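# Pop the blue snap-on lid off its jar

## Task

Get the blue snap-on lid off its jar without tipping that jar; finish with the jar upright on the mat, the lid resting away from it, every other jar still upright and any closed jar still shut. Tipping the lid off is allowed.

## Robot and tools

Robot: two arms, left_arm and right_arm, each with six joints and a parallel gripper. Calibrated bases in the scene frame: left_arm at (+0.030, +0.376, 0) m, quat_wxyz (+1.000, 0, 0, +0.007); right_arm at (+0.025, -0.246, 0) m, quat_wxyz (+1.000, 0, 0, -0.029). Up is +z in both base frames.

Frames: the scene frame has its origin at table height, halfway between the nominal bases, with +z up, +x reaching out over the table, and left_arm on the +y side. Arm names do not match image left and right. Each arm reports its end_effector_position (m) and end_effector_quat_wxyz in its own base frame, and so does any camera it carries. Fixed cameras and the table use the scene frame. Reported hand poses can be a few cm off, more at long reach. The gripper fingers point along its +z and close along its y. The reported position is between the pads, about 1 cm short of the tips.

Joint order per arm, always: waist, shoulder, elbow, wrist pitch, wrist yaw, wrist roll. Stated ranges (rad): waist -2.618 to 3.054, shoulder 0.000 to 3.142, elbow 0.000 to 3.142, wrist pitch -1.571 to 1.571, wrist yaw -1.571 to 1.571, wrist roll -2.094 to 2.094. Real ends may differ by up to 0.059 rad either way.

Row format (shared by execute_actions and move): one flat list of 14 numbers covering both arms. Numbers 1-6 are left_arm joint offsets, number 7 is left_arm opening, 8-13 are right_arm joint offsets, and 14 is right_arm opening. Every value lies in [-1, 1]. Joint values are offsets, not poses. They are measured from the Joint targets at the start of the action or move, not from the previous row. Scale: 1.0 equals 2.224 rad for waist, shoulder and elbow, and 8.485 rad for the three wrist joints. Sending the same offset again moves the joint further. Send 0 to keep a joint where it is. Opening is absolute: +1 fully open, -1 closed. To leave a gripper alone, repeat its current command, because 0 means half open. An action is refused for both arms if it would push a joint more than 0.059 rad beyond its range. A joint sent past its real end stops there, and the result then says "joint sent to its limit".

execute_actions: actions is a list of actions. Each action is a table of up to 15 rows, one row per 1/30 s step. If a table is shorter than 15 rows, its last row is held for the remaining steps. cameras chooses the images returned; [] returns none, and omitting it returns all. An empty actions list just reports the state.

move: target is one row, or a list of up to 15 rows. Every row's offsets count from the same starting Joint targets. All joints travel together, so the gripper follows a curve, and nothing avoids obstacles. speed is the top rad/s of the joint with the most to travel: 0.01 to 12.57, default 0.5, either one number or one per target. blend (rad) rounds the corners at intermediate targets. opening_speed (0.2 or more, per second on the -1 to +1 scale) closes or opens gradually; use a slow value on fragile parts. blocking=false returns early while the move continues. Any path takes at least 0.5 s, and a path over 10 s stops short. The result adds a move: line, such as done, off_target (resting more than 0.035 rad from the target), moving, held or fault. Neither done nor off_target says anything about contact.

wait: seconds 0 to 10. The arms hold their last commands, and any running move keeps going. stop: brakes a running move to rest. zoom_image: camera is one of cam_high, cam_low, cam_left_wrist, cam_right_wrist; region is [x0, y0, x1, y1] in pixels, at most 504x504. All cameras are 672x504. finished_scene ends the scene for good (scene 1).

Result lines: Joint positions and Joint velocities give one block per arm, six joints (rad, rad/s) then the finger-pad gap (m; 0.094 when fully open). "within noise" means the arm is still. Joint targets are the base for your next offsets. grip_measured is the opening on the command scale. It can read about 3 mm narrower than a gripped part, and the fingers keep squeezing at full force from roughly 0.05 below the first-touch reading. grip_effort_nm is gripper motor effort (negative means closing) and is not pad force. Joint torques are positive toward larger angles and include gravity; joints 1-3 wrap at ±28 N m. "joint command not followed" means the clearance check changed some steps. Tool commands lists the present gripper commands.

Motion limits: each joint target may lead its measured angle by at most 0.339 rad (big joints) or 2.2 rad (wrist). A step that would shift the gripper more than 200 mm is scaled back. Big moves can take several actions. If an arm is pushing against something, or is dragged along, command its targets back past its measured positions.

Avoid: tipping the blue-lid jar or knocking over any other jar; opening the closed jars; dropping things, letting go of moving parts, or leaving anything off the table; fast impacts or hard presses; any contact between the two arms, including one gripper closing on the other's fingers, which can fail the scene. Holding loads, keeping arms stretched out, or pushing toward unreachable poses heats the motors. MOTOR HOT appears at 75 °C, and at 90 °C the arm folds and stays idle. Loose objects may occasionally get a small push from outside.

Each tool is called after "Call:" as name(argument=value, ...) on one line, values as JSON.

## Session

Call:
execute_actions(actions=[])

Scene clock: 0.00 s.
left_arm: end_effector_position=(+0.4128, -0.0073, +0.0960) grip_measured=+1.000 grip_effort_nm=n/a end_effector_quat_wxyz=(+0.571, -0.002, +0.821, +0.000) | right_arm: end_effector_position=(+0.4078, -0.0065, +0.0954) grip_measured=+1.000 grip_effort_nm=n/a end_effector_quat_wxyz=(+0.554, +0.026, +0.832, +0.020)
Joint positions: left_arm=[-0.035 1.594 0.439 0.799 -0.036 -0.016 0.094] | right_arm=[-0.034 1.549 0.448 0.705 -0.036 0.053 0.094]
Joint velocities: within noise
Joint torques (N m): no reading
Motor temperatures (°C): left_arm=[36 47 47 51 34 28 33] | right_arm=[28 48 45 46 30 36 33]
Heat: left arm: 51 °C; right arm: 48 °C.
Joint targets: left_arm=[-0.030 1.574 0.458 0.825 -0.041 -0.021] | right_arm=[-0.029 1.536 0.460 0.709 -0.042 0.049]
Tool commands: left_gripper/opening=+1.0 right_gripper/opening=+1.0

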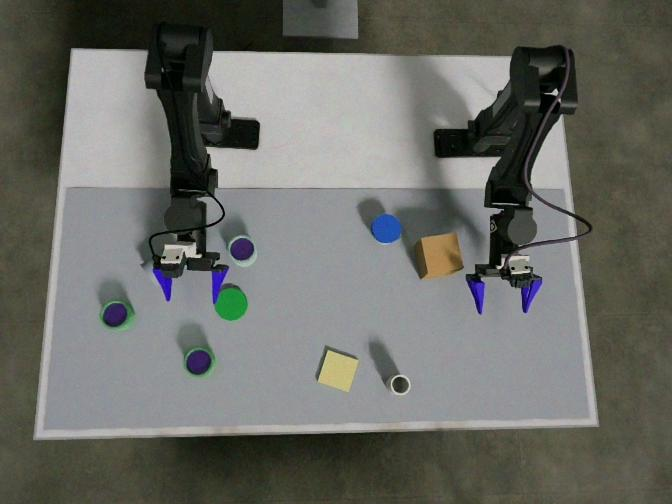

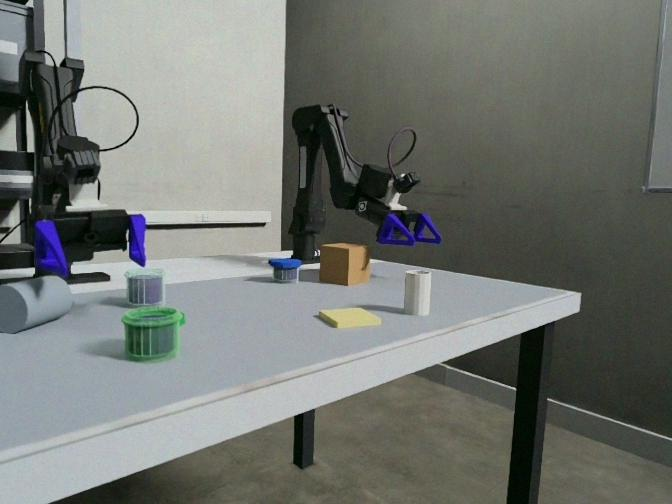

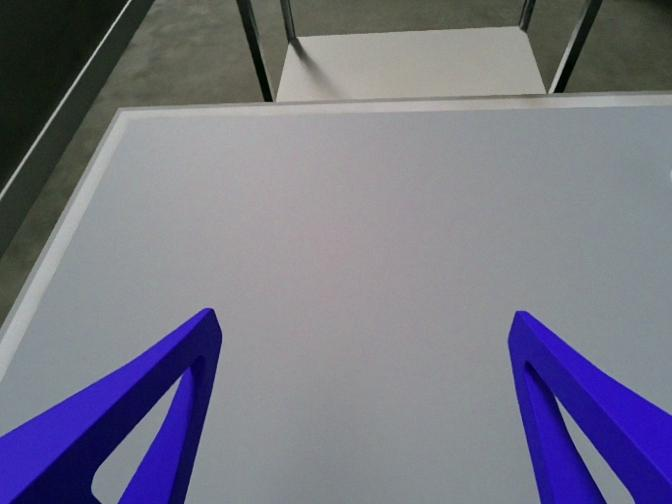

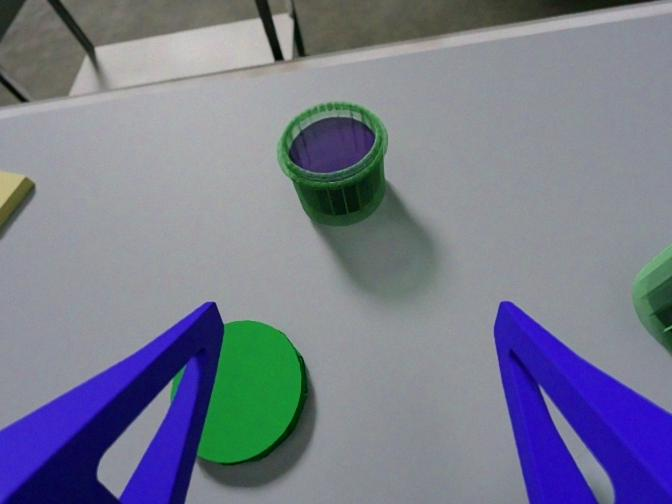

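Call:
zoom_image(camera="cam_high", region=[336, 180, 486, 300])

Call:
zoom_image(camera="cam_low", region=[230, 220, 400, 320])

Call:
zoom_image(camera="cam_high", region=[80, 220, 280, 390])

Scaled by 3.360 from the camera's 672x504 image, which has a finer 960x720 frame.

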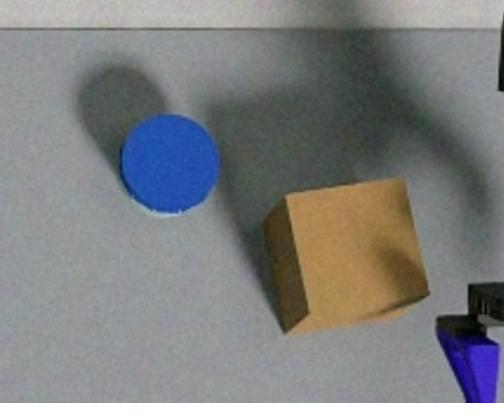

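Scaled by 2.965 from the camera's 672x504 image, which has a finer 960x720 frame.

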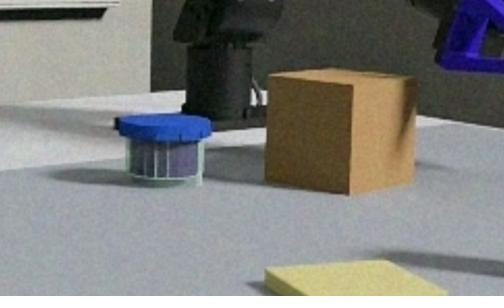

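Scaled by 2.520 from the camera's 672x504 image, which has a finer 960x720 frame.

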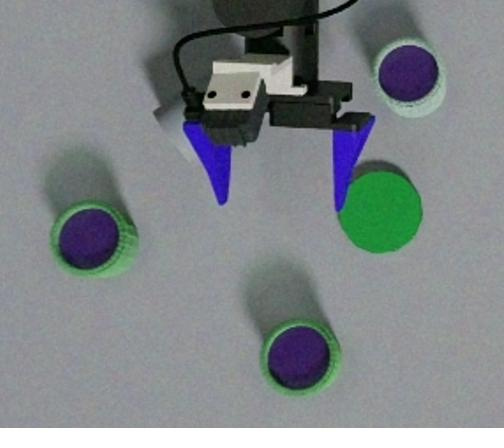

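Call:
move(target=[[0,-0.256,0.2675,-0.2263,0.005,0.0025,1,0,-0.185,0.024,-0.0629,0.005,-0.0058,1],[-0.324,-0.256,0.2675,-0.2263,0.005,0.0025,1,0.4456,-0.185,0.024,-0.0629,0.005,-0.0058,1]], speed=0.9, blend=0.15)

Scene clock: 9.33 s.
left_arm: end_effector_position=(+0.1781, -0.1659, +0.1784) grip_measured=+1.000 grip_effort_nm=-0.017 end_effector_quat_wxyz=(+0.218, +0.355, +0.905, -0.088) | right_arm: end_effector_position=(+0.2053, +0.3009, +0.1438) grip_measured=+1.000 grip_effort_nm=-0.022 end_effector_quat_wxyz=(+0.465, -0.391, +0.753, +0.252)
Joint positions: left_arm=[-0.752 1.028 1.006 -1.074 0.003 -0.005 0.094] | right_arm=[0.964 1.151 0.475 0.22 -0.01 0.013 0.094]
Joint velocities: within noise
Joint torques (N m): left_arm=[-0.34 -2.41 9.52 0.82 0.07 0.06] | right_arm=[0.38 -4.72 9.21 1.57 0.04 -0.1]
Motor temperatures (°C): left_arm=[36 47 47 52 34 28 33] | right_arm=[28 49 46 47 30 36 32]
Heat: left arm: 52 °C; right arm: 49 °C.
Joint targets: left_arm=[-0.751 1.005 1.053 -1.095 0.001 0.000] | right_arm=[0.962 1.125 0.514 0.176 0.001 -0.001]
move: off_target (left_arm, right_arm); left_arm: the elbow is farthest, 0.047 rad from its target; right_arm: the wrist pitch is farthest, 0.045 rad from its target

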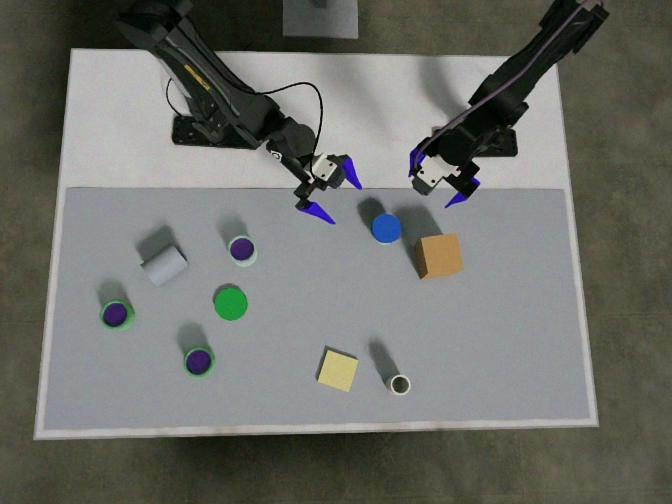

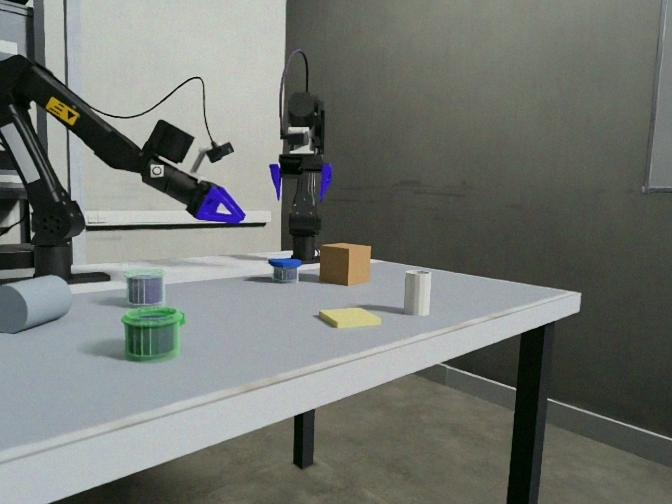

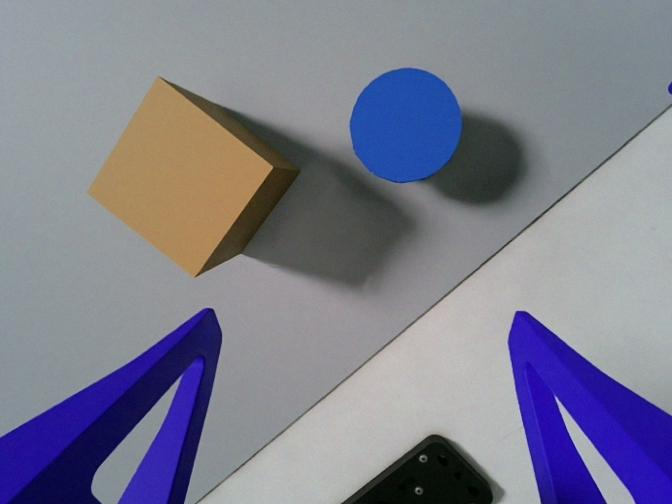

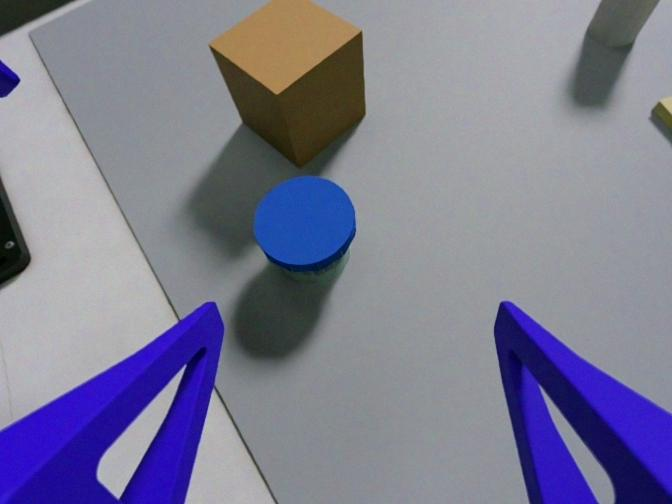

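Call:
move(target=[-0.031,0.0643,-0.1129,0.0574,0,0,1,0.027,0.0324,-0.1057,0.0384,0,0,1], speed=0.5)

Scene clock: 13.30 s.
left_arm: end_effector_position=(+0.2016, -0.2084, +0.1172) grip_measured=+1.000 grip_effort_nm=-0.017 end_effector_quat_wxyz=(+0.242, +0.377, +0.888, -0.102) | right_arm: end_effector_position=(+0.1801, +0.2917, +0.0948) grip_measured=+1.000 grip_effort_nm=-0.017 end_effector_quat_wxyz=(+0.454, -0.410, +0.748, +0.259)
Joint positions: left_arm=[-0.809 1.155 0.801 -0.684 -0.005 -0.005 0.094] | right_arm=[1.01 1.197 0.287 0.44 -0.009 0.013 0.094]
Joint velocities: within noise
Joint torques (N m): left_arm=[-0.38 -2.47 6.16 2.07 0.05 0.08] | right_arm=[0.49 -2.04 4.71 2.67 0.04 -0.07]
Motor temperatures (°C): left_arm=[35 46 48 52 34 28 33] | right_arm=[28 49 46 47 30 36 32]
Heat: left arm: 52 °C; right arm: 49 °C.
Joint targets: left_arm=[-0.820 1.148 0.802 -0.608 0.001 0.000] | right_arm=[1.022 1.197 0.278 0.502 0.001 -0.001]
move: off_target (left_arm, right_arm); left_arm: the wrist pitch is farthest, 0.076 rad from its target; right_arm: the wrist pitch is farthest, 0.062 rad from its target

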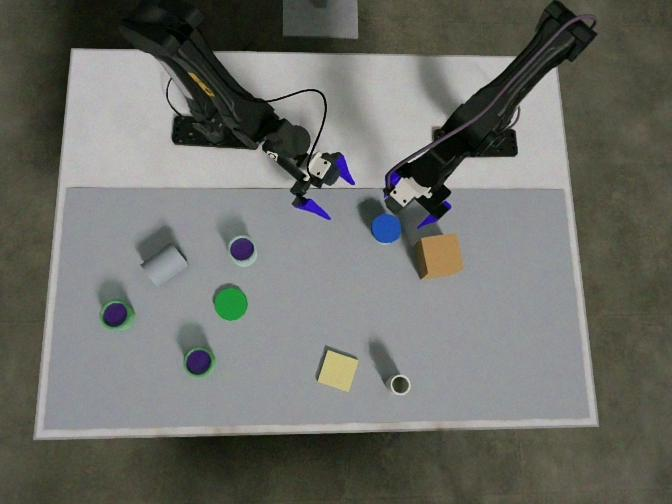

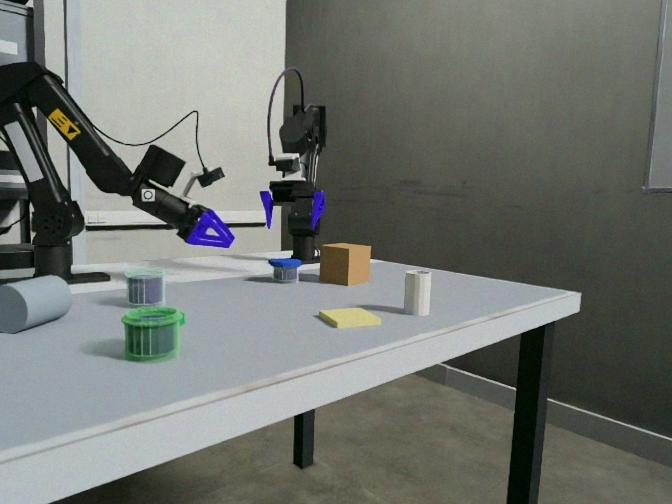

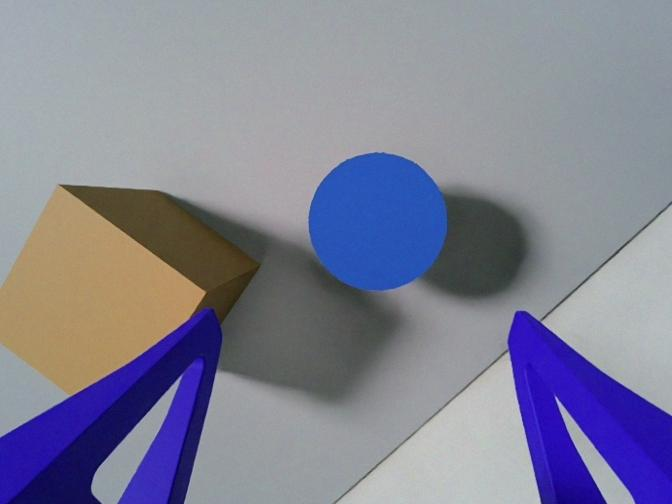

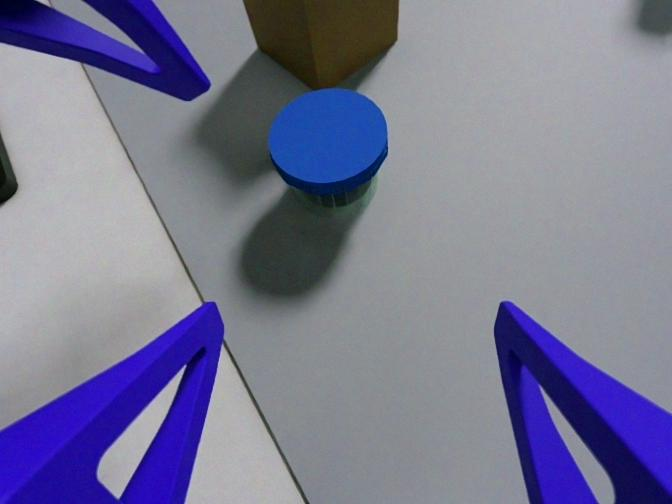

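Call:
move(target=[0,0,0,0,0,0,1,0.0108,0.2266,-0.0373,0.0818,0,0,1], speed=0.6)

Scene clock: 16.93 s.
left_arm: end_effector_position=(+0.2018, -0.2087, +0.1174) grip_measured=+1.000 grip_effort_nm=-0.012 end_effector_quat_wxyz=(+0.243, +0.377, +0.888, -0.102) | right_arm: end_effector_position=(+0.1841, +0.3133, +0.0525) grip_measured=+1.000 grip_effort_nm=-0.017 end_effector_quat_wxyz=(+0.491, -0.404, +0.717, +0.286)
Joint positions: left_arm=[-0.809 1.155 0.801 -0.683 -0.005 -0.005 0.094] | right_arm=[1.033 1.696 0.199 1.134 -0.007 0.013 0.094]
Joint velocities: within noise
Joint torques (N m): left_arm=[-0.38 -2.33 6.13 2.09 0.04 0.07] | right_arm=[0.46 -3.63 2.55 2.75 0.07 -0.12]
Motor temperatures (°C): left_arm=[35 46 47 52 34 28 33] | right_arm=[28 48 46 48 30 35 32]
Heat: left arm: 52 °C; right arm: 48 °C.
Joint targets: left_arm=[-0.820 1.148 0.802 -0.608 0.001 0.000] | right_arm=[1.046 1.701 0.195 1.196 0.001 -0.001]
move: off_target (left_arm, right_arm); left_arm: the wrist pitch is farthest, 0.075 rad from its target; right_arm: the wrist pitch is farthest, 0.062 rad from its target

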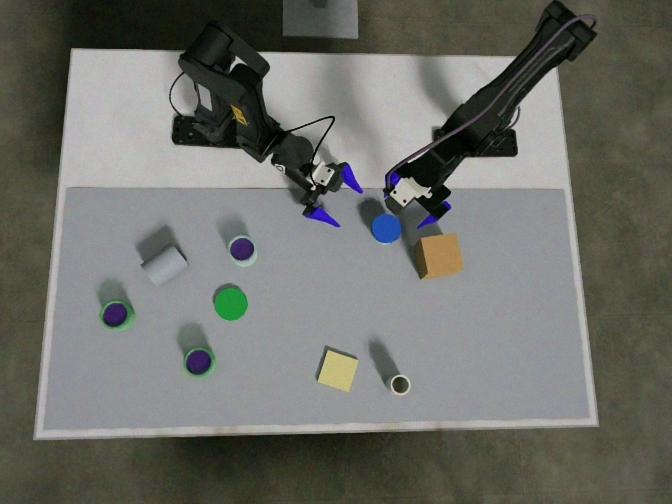

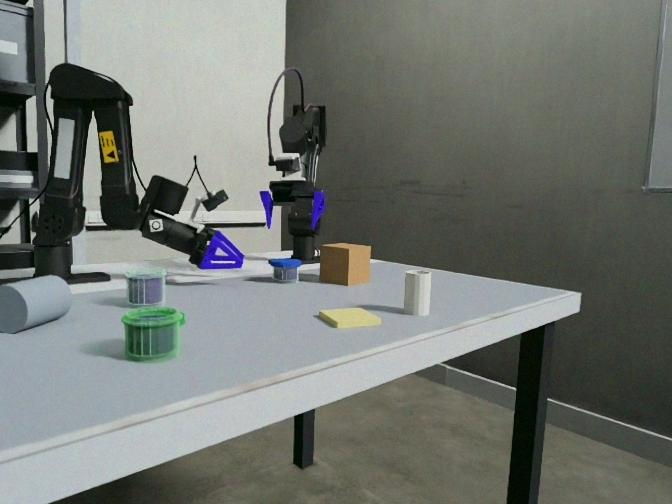

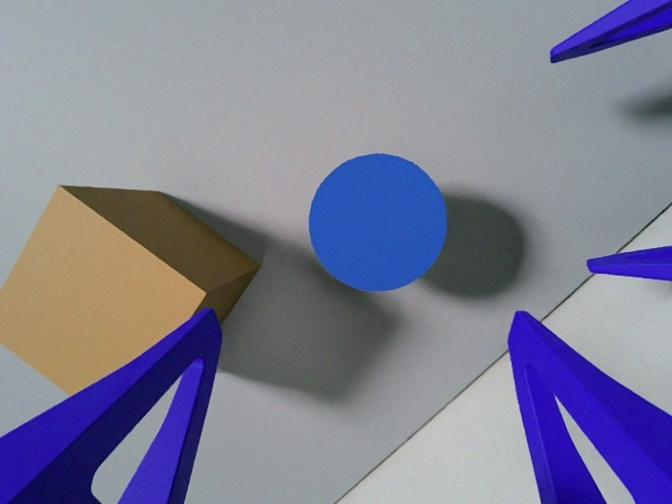

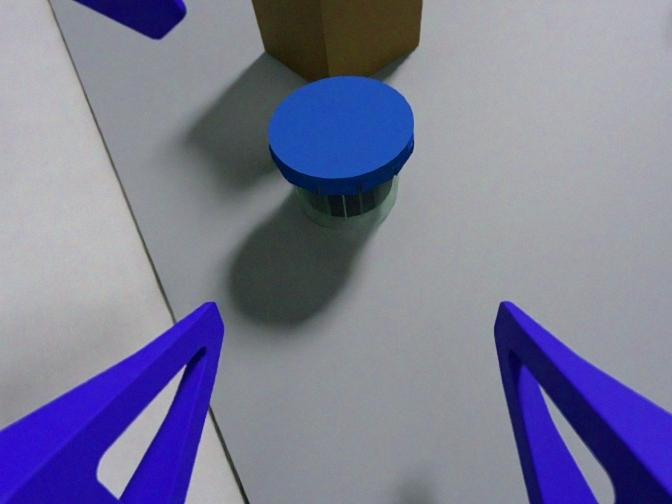

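Call:
move(target=[0,0,0,0,0,0,1,0.0063,0.1506,0.1452,0.002,0,0,1], speed=0.3)

Scene clock: 19.10 s.
left_arm: end_effector_position=(+0.2018, -0.2087, +0.1174) grip_measured=+1.000 grip_effort_nm=-0.017 end_effector_quat_wxyz=(+0.243, +0.377, +0.888, -0.102) | right_arm: end_effector_position=(+0.2169, +0.3791, +0.0213) grip_measured=+1.000 grip_effort_nm=-0.017 end_effector_quat_wxyz=(+0.483, -0.410, +0.719, +0.285)
Joint positions: left_arm=[-0.809 1.155 0.801 -0.683 -0.005 -0.005 0.094] | right_arm=[1.047 2.026 0.495 1.151 -0.004 0.013 0.094]
Joint velocities: within noise
Joint torques (N m): left_arm=[-0.39 -2.41 6.2 2.07 0.07 0.1] | right_arm=[0.28 -5.98 4.77 2.76 0.06 -0.04]
Motor temperatures (°C): left_arm=[35 46 47 53 34 28 33] | right_arm=[28 48 46 49 30 35 32]
Heat: left arm: 53 °C; right arm: 49 °C.
Joint targets: left_arm=[-0.820 1.148 0.802 -0.608 0.001 0.000] | right_arm=[1.060 2.036 0.518 1.213 0.001 -0.001]
move: off_target (left_arm, right_arm); left_arm: the wrist pitch is farthest, 0.075 rad from its target; right_arm: the wrist pitch is farthest, 0.062 rad from its target

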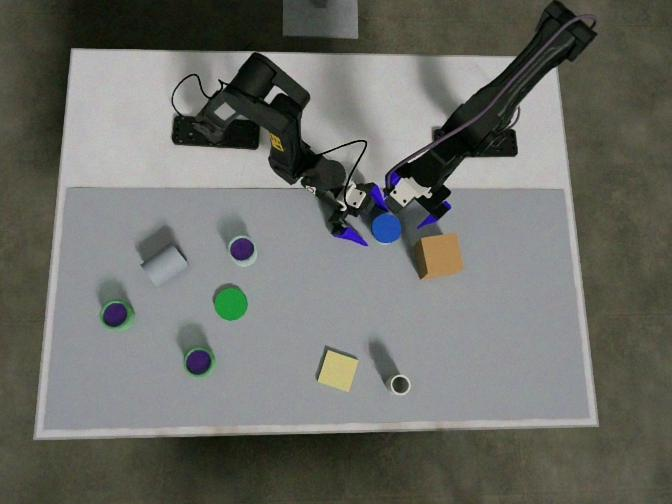

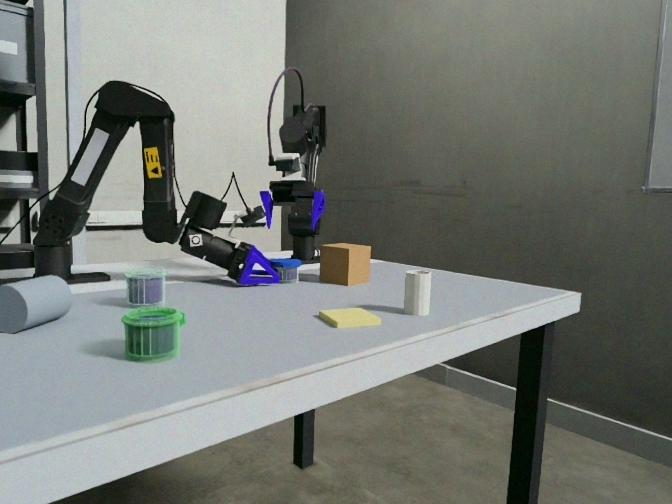

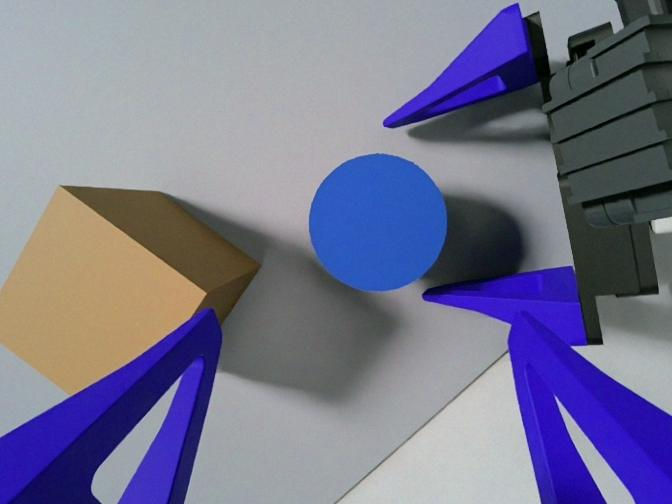

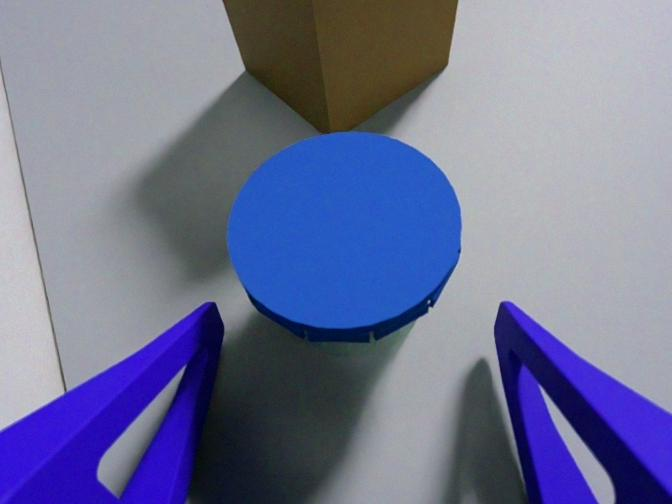

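Call:
move(target=[0,0,0,0,0,0,1,0.0038,0.0288,0.0567,-0.0073,0,0,1], speed=0.2)

Scene clock: 21.23 s.
left_arm: end_effector_position=(+0.2018, -0.2087, +0.1174) grip_measured=+1.000 grip_effort_nm=-0.012 end_effector_quat_wxyz=(+0.243, +0.377, +0.888, -0.102) | right_arm: end_effector_position=(+0.2308, +0.4112, +0.0333) grip_measured=+1.000 grip_effort_nm=-0.017 end_effector_quat_wxyz=(+0.504, -0.404, +0.702, +0.300)
Joint positions: left_arm=[-0.809 1.155 0.801 -0.683 -0.005 -0.005 0.094] | right_arm=[1.056 2.087 0.62 1.151 -0.003 0.013 0.094]
Joint velocities: within noise
Joint torques (N m): left_arm=[-0.53 -2.37 6.27 2.06 0.09 0.08] | right_arm=[0.49 -6.76 5.22 2.12 0.02 -0.11]
Motor temperatures (°C): left_arm=[35 46 47 53 34 28 33] | right_arm=[28 48 46 49 30 35 32]
Heat: left arm: 53 °C; right arm: 49 °C.
Joint targets: left_arm=[-0.820 1.148 0.802 -0.608 0.001 0.000] | right_arm=[1.069 2.100 0.645 1.151 0.001 -0.001]
move: off_target (left_arm); left_arm: the wrist pitch is farthest, 0.075 rad from its target

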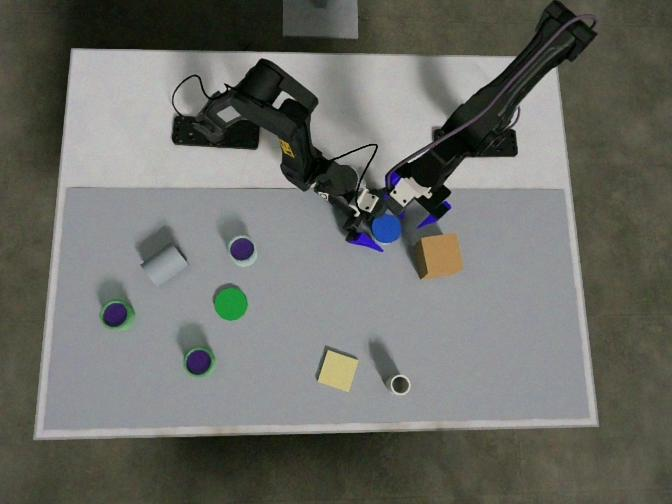

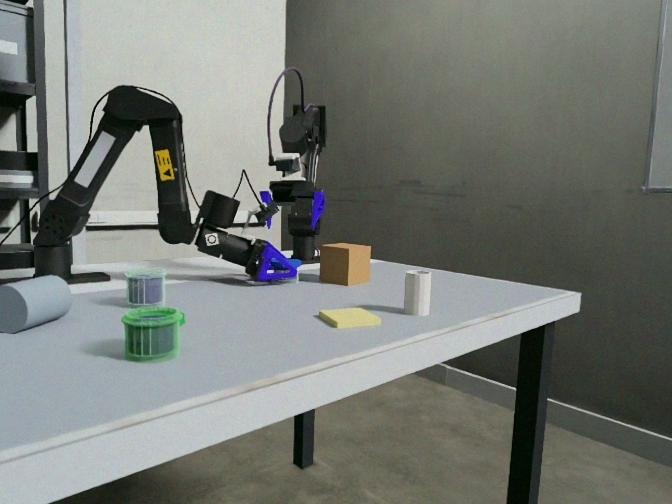

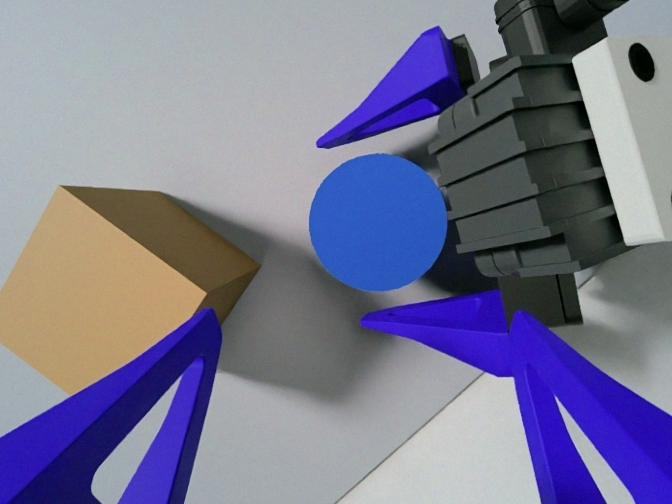

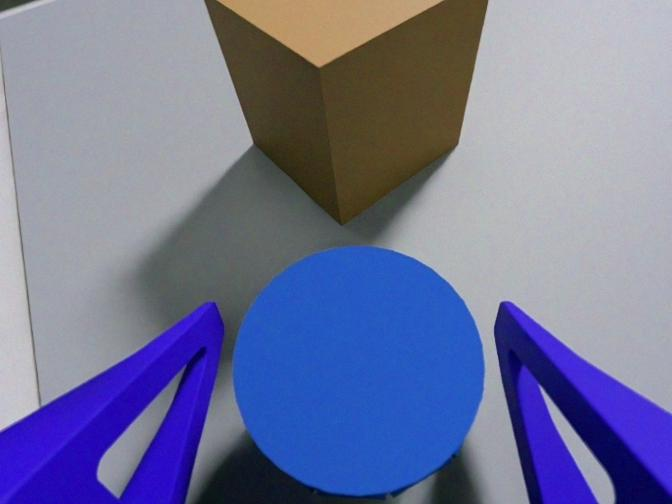

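Call:
zoom_image(camera="cam_low", region=[180, 180, 380, 310])

Call:
zoom_image(camera="cam_left_wrist", region=[280, 20, 672, 340])

Scaled by 2.520 from the camera's 672x504 image, which has a finer 960x720 frame.

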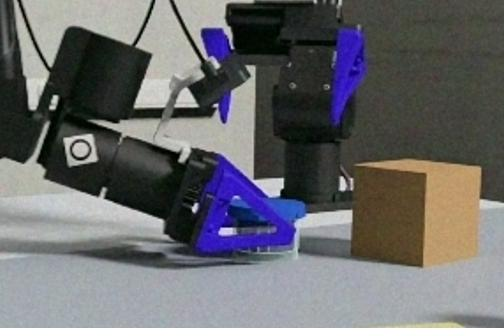

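Scaled by 1.286 from the camera's 672x504 image, which has a finer 960x720 frame.

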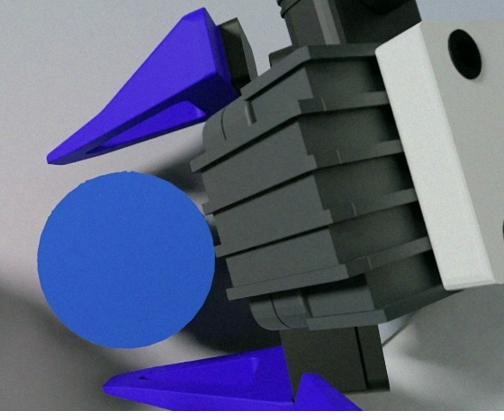

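Call:
move(target=[0,0,0,0,0,0,1,0,0.0324,-0.0112,0.0192,0,0,1], speed=0.2)

Scene clock: 26.87 s.
left_arm: end_effector_position=(+0.2018, -0.2087, +0.1174) grip_measured=+1.000 grip_effort_nm=-0.012 end_effector_quat_wxyz=(+0.243, +0.377, +0.888, -0.102) | right_arm: end_effector_position=(+0.2317, +0.4122, +0.0249) grip_measured=+1.000 grip_effort_nm=-0.017 end_effector_quat_wxyz=(+0.515, -0.399, +0.694, +0.305)
Joint positions: left_arm=[-0.809 1.155 0.801 -0.683 -0.005 -0.005 0.094] | right_arm=[1.056 2.159 0.621 1.251 -0.001 0.013 0.094]
Joint velocities: within noise
Joint torques (N m): left_arm=[-0.53 -2.39 6.23 2.07 0.06 0.09] | right_arm=[0.51 -6.83 2.55 2.79 0.08 -0.09]
Motor temperatures (°C): left_arm=[35 46 47 53 33 28 33] | right_arm=[28 48 45 50 30 35 32]
Heat: left arm: 53 °C; right arm: 50 °C.
Joint targets: left_arm=[-0.820 1.148 0.802 -0.608 0.001 0.000] | right_arm=[1.069 2.172 0.620 1.314 0.001 -0.001]
move: off_target (left_arm, right_arm); left_arm: the wrist pitch is farthest, 0.075 rad from its target; right_arm: the wrist pitch is farthest, 0.063 rad from its target

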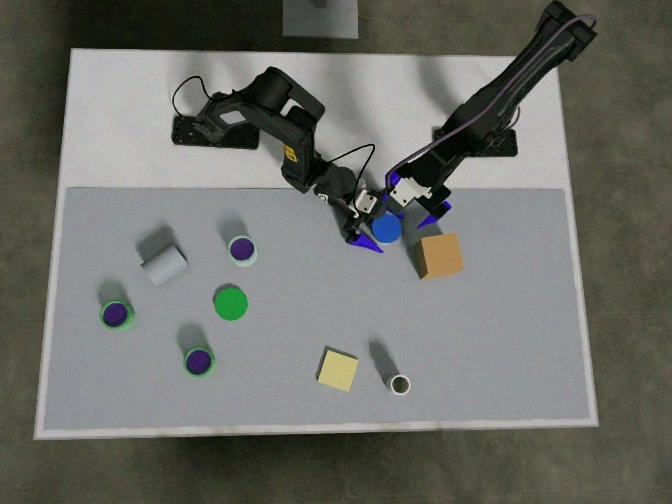

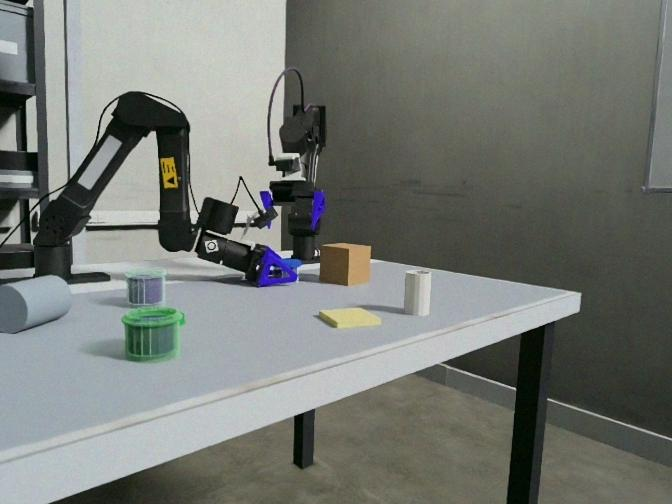

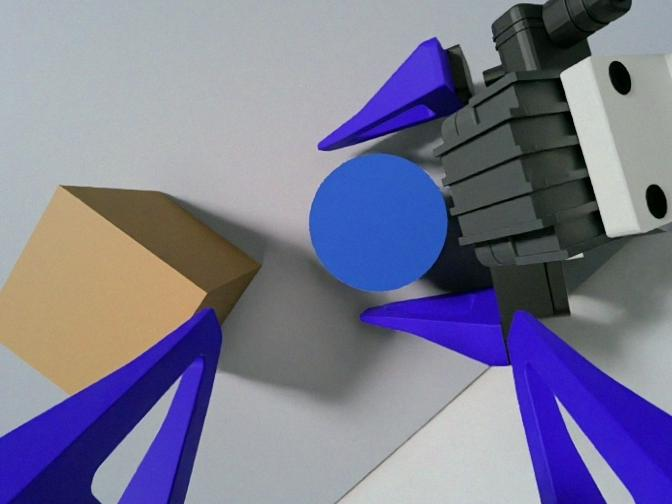

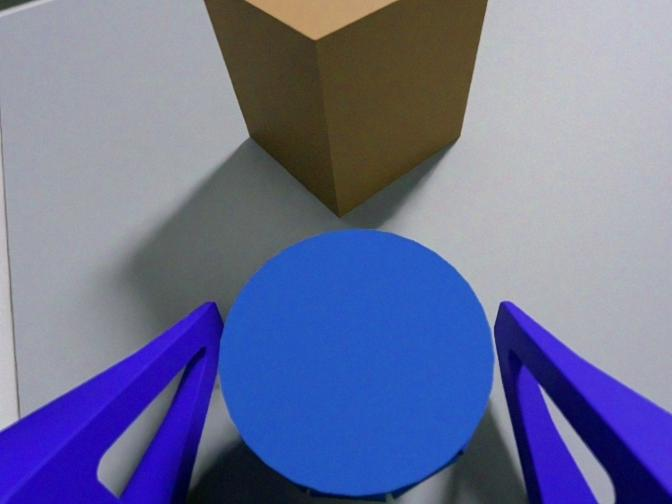

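Call:
move(target=[0,0,0,0,0,0,1,0,0,-0.0155,0,0,0,1], speed=0.2)

Scene clock: 28.03 s.
left_arm: end_effector_position=(+0.2018, -0.2087, +0.1174) grip_measured=+1.000 grip_effort_nm=-0.017 end_effector_quat_wxyz=(+0.243, +0.377, +0.888, -0.102) | right_arm: end_effector_position=(+0.2276, +0.4050, +0.0190) grip_measured=+1.000 grip_effort_nm=-0.017 end_effector_quat_wxyz=(+0.510, -0.403, +0.698, +0.301)
Joint positions: left_arm=[-0.809 1.155 0.801 -0.683 -0.005 -0.005 0.094] | right_arm=[1.056 2.159 0.592 1.263 -0.001 0.009 0.094]
Joint velocities: within noise
Joint torques (N m): left_arm=[-0.44 -2.48 6.19 2.09 0.04 0.09] | right_arm=[0.69 -6.76 2.14 2.63 0.09 -0.09]
Motor temperatures (°C): left_arm=[35 46 47 53 33 28 33] | right_arm=[28 48 45 50 30 35 32]
Heat: left arm: 53 °C; right arm: 50 °C.
Joint targets: left_arm=[-0.820 1.148 0.802 -0.608 0.001 0.000] | right_arm=[1.069 2.172 0.585 1.314 0.001 -0.001]
move: off_target (left_arm, right_arm); left_arm: the wrist pitch is farthest, 0.075 rad from its target; right_arm: the wrist pitch is farthest, 0.051 rad from its target

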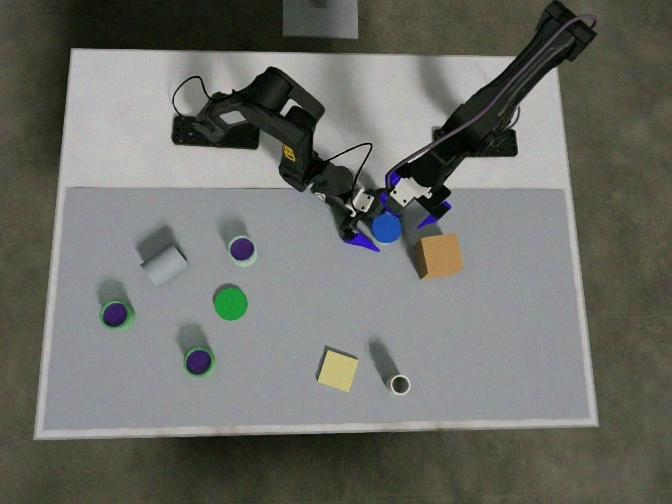

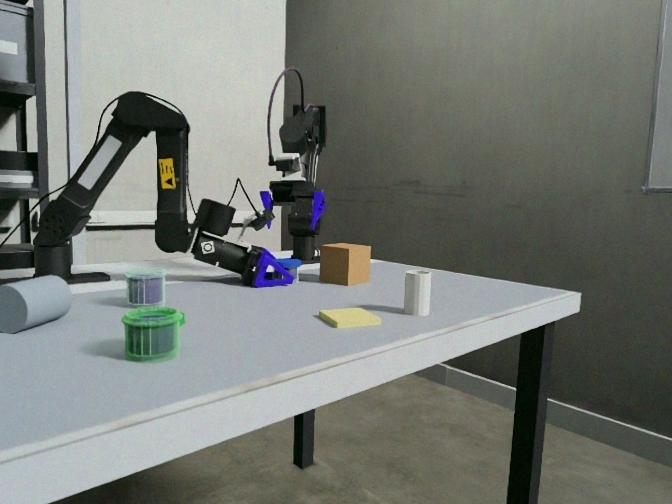

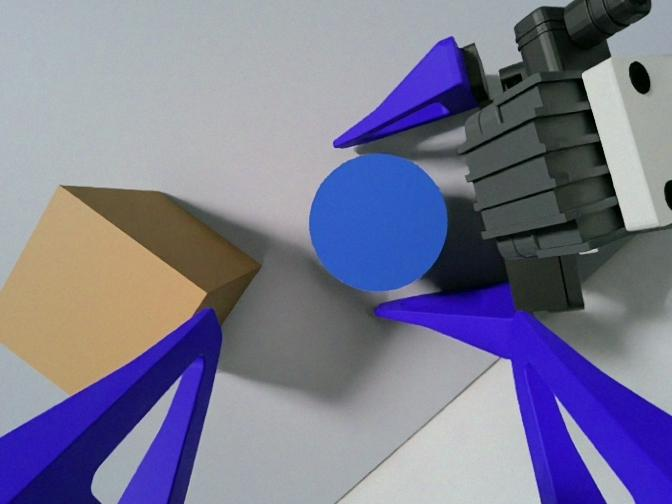

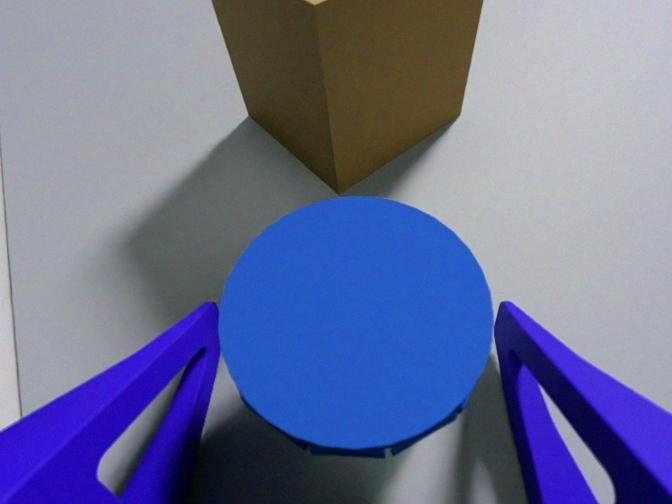

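Call:
move(target=[0,0,0,0,0,0,1,0,0,0,0,0,0,0.0], opening_speed=0.5)

Call:
zoom_image(camera="cam_left_wrist", region=[250, 80, 580, 360])

Scene clock: 30.53 s.
left_arm: end_effector_position=(+0.2018, -0.2087, +0.1174) grip_measured=+1.000 grip_effort_nm=-0.017 end_effector_quat_wxyz=(+0.243, +0.377, +0.888, -0.102) | right_arm: end_effector_position=(+0.2280, +0.4044, +0.0193) grip_measured=+0.194 grip_effort_nm=-1.043 end_effector_quat_wxyz=(+0.511, -0.401, +0.699, +0.300)
Joint positions: left_arm=[-0.809 1.155 0.801 -0.683 -0.005 -0.005 0.094] | right_arm=[1.058 2.159 0.59 1.266 0.007 0.012 0.056]
Joint velocities: within noise
Joint torques (N m): left_arm=[-0.49 -2.45 6.17 2.08 0.06 0.07] | right_arm=[0.53 -6.91 2.15 2.67 -0.01 -0.06]
Motor temperatures (°C): left_arm=[35 46 47 53 33 28 33] | right_arm=[28 48 45 50 30 35 32]
Heat: left arm: 53 °C; right arm: 50 °C.
Joint targets: left_arm=[-0.820 1.148 0.802 -0.608 0.001 0.000] | right_arm=[1.069 2.172 0.585 1.314 0.001 -0.001]
move: off_target (left_arm, right_arm); left_arm: the wrist pitch is farthest, 0.075 rad from its target; right_arm: the wrist pitch is farthest, 0.048 rad from its target

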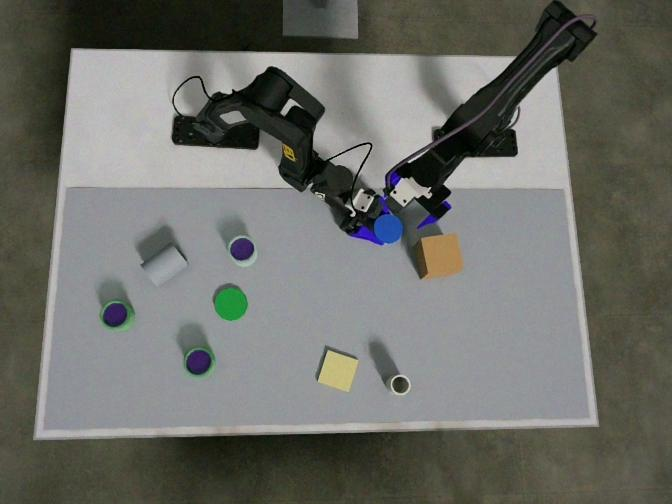

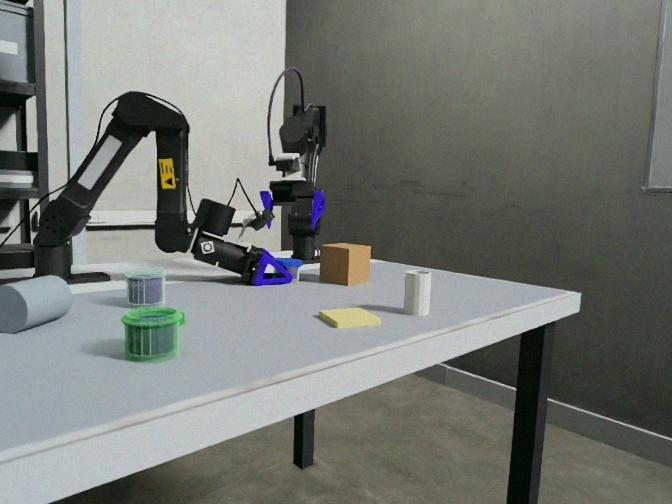

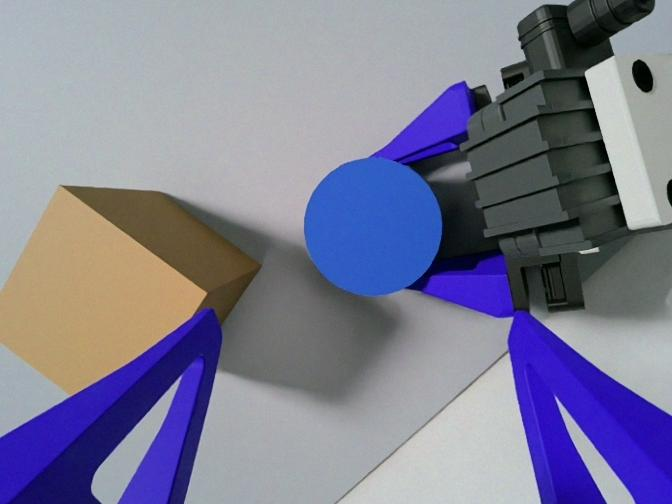

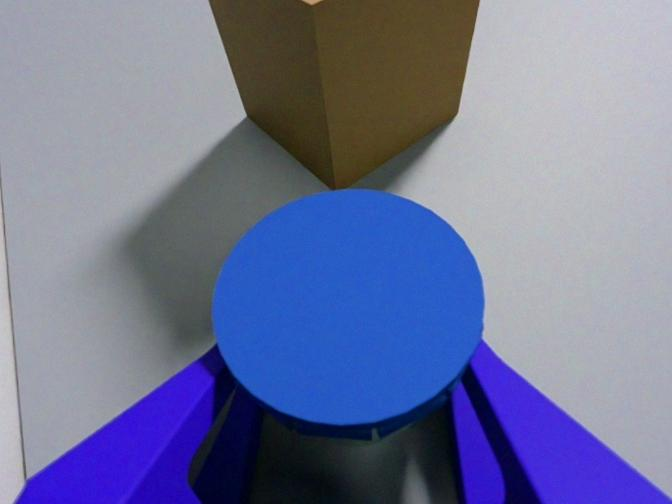

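Scaled by 1.527 from the camera's 672x504 image, which has a finer 960x720 frame.

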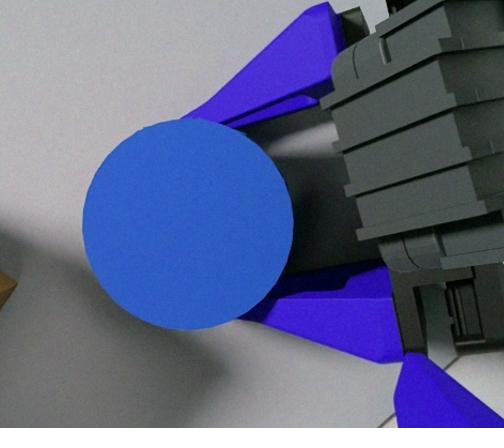

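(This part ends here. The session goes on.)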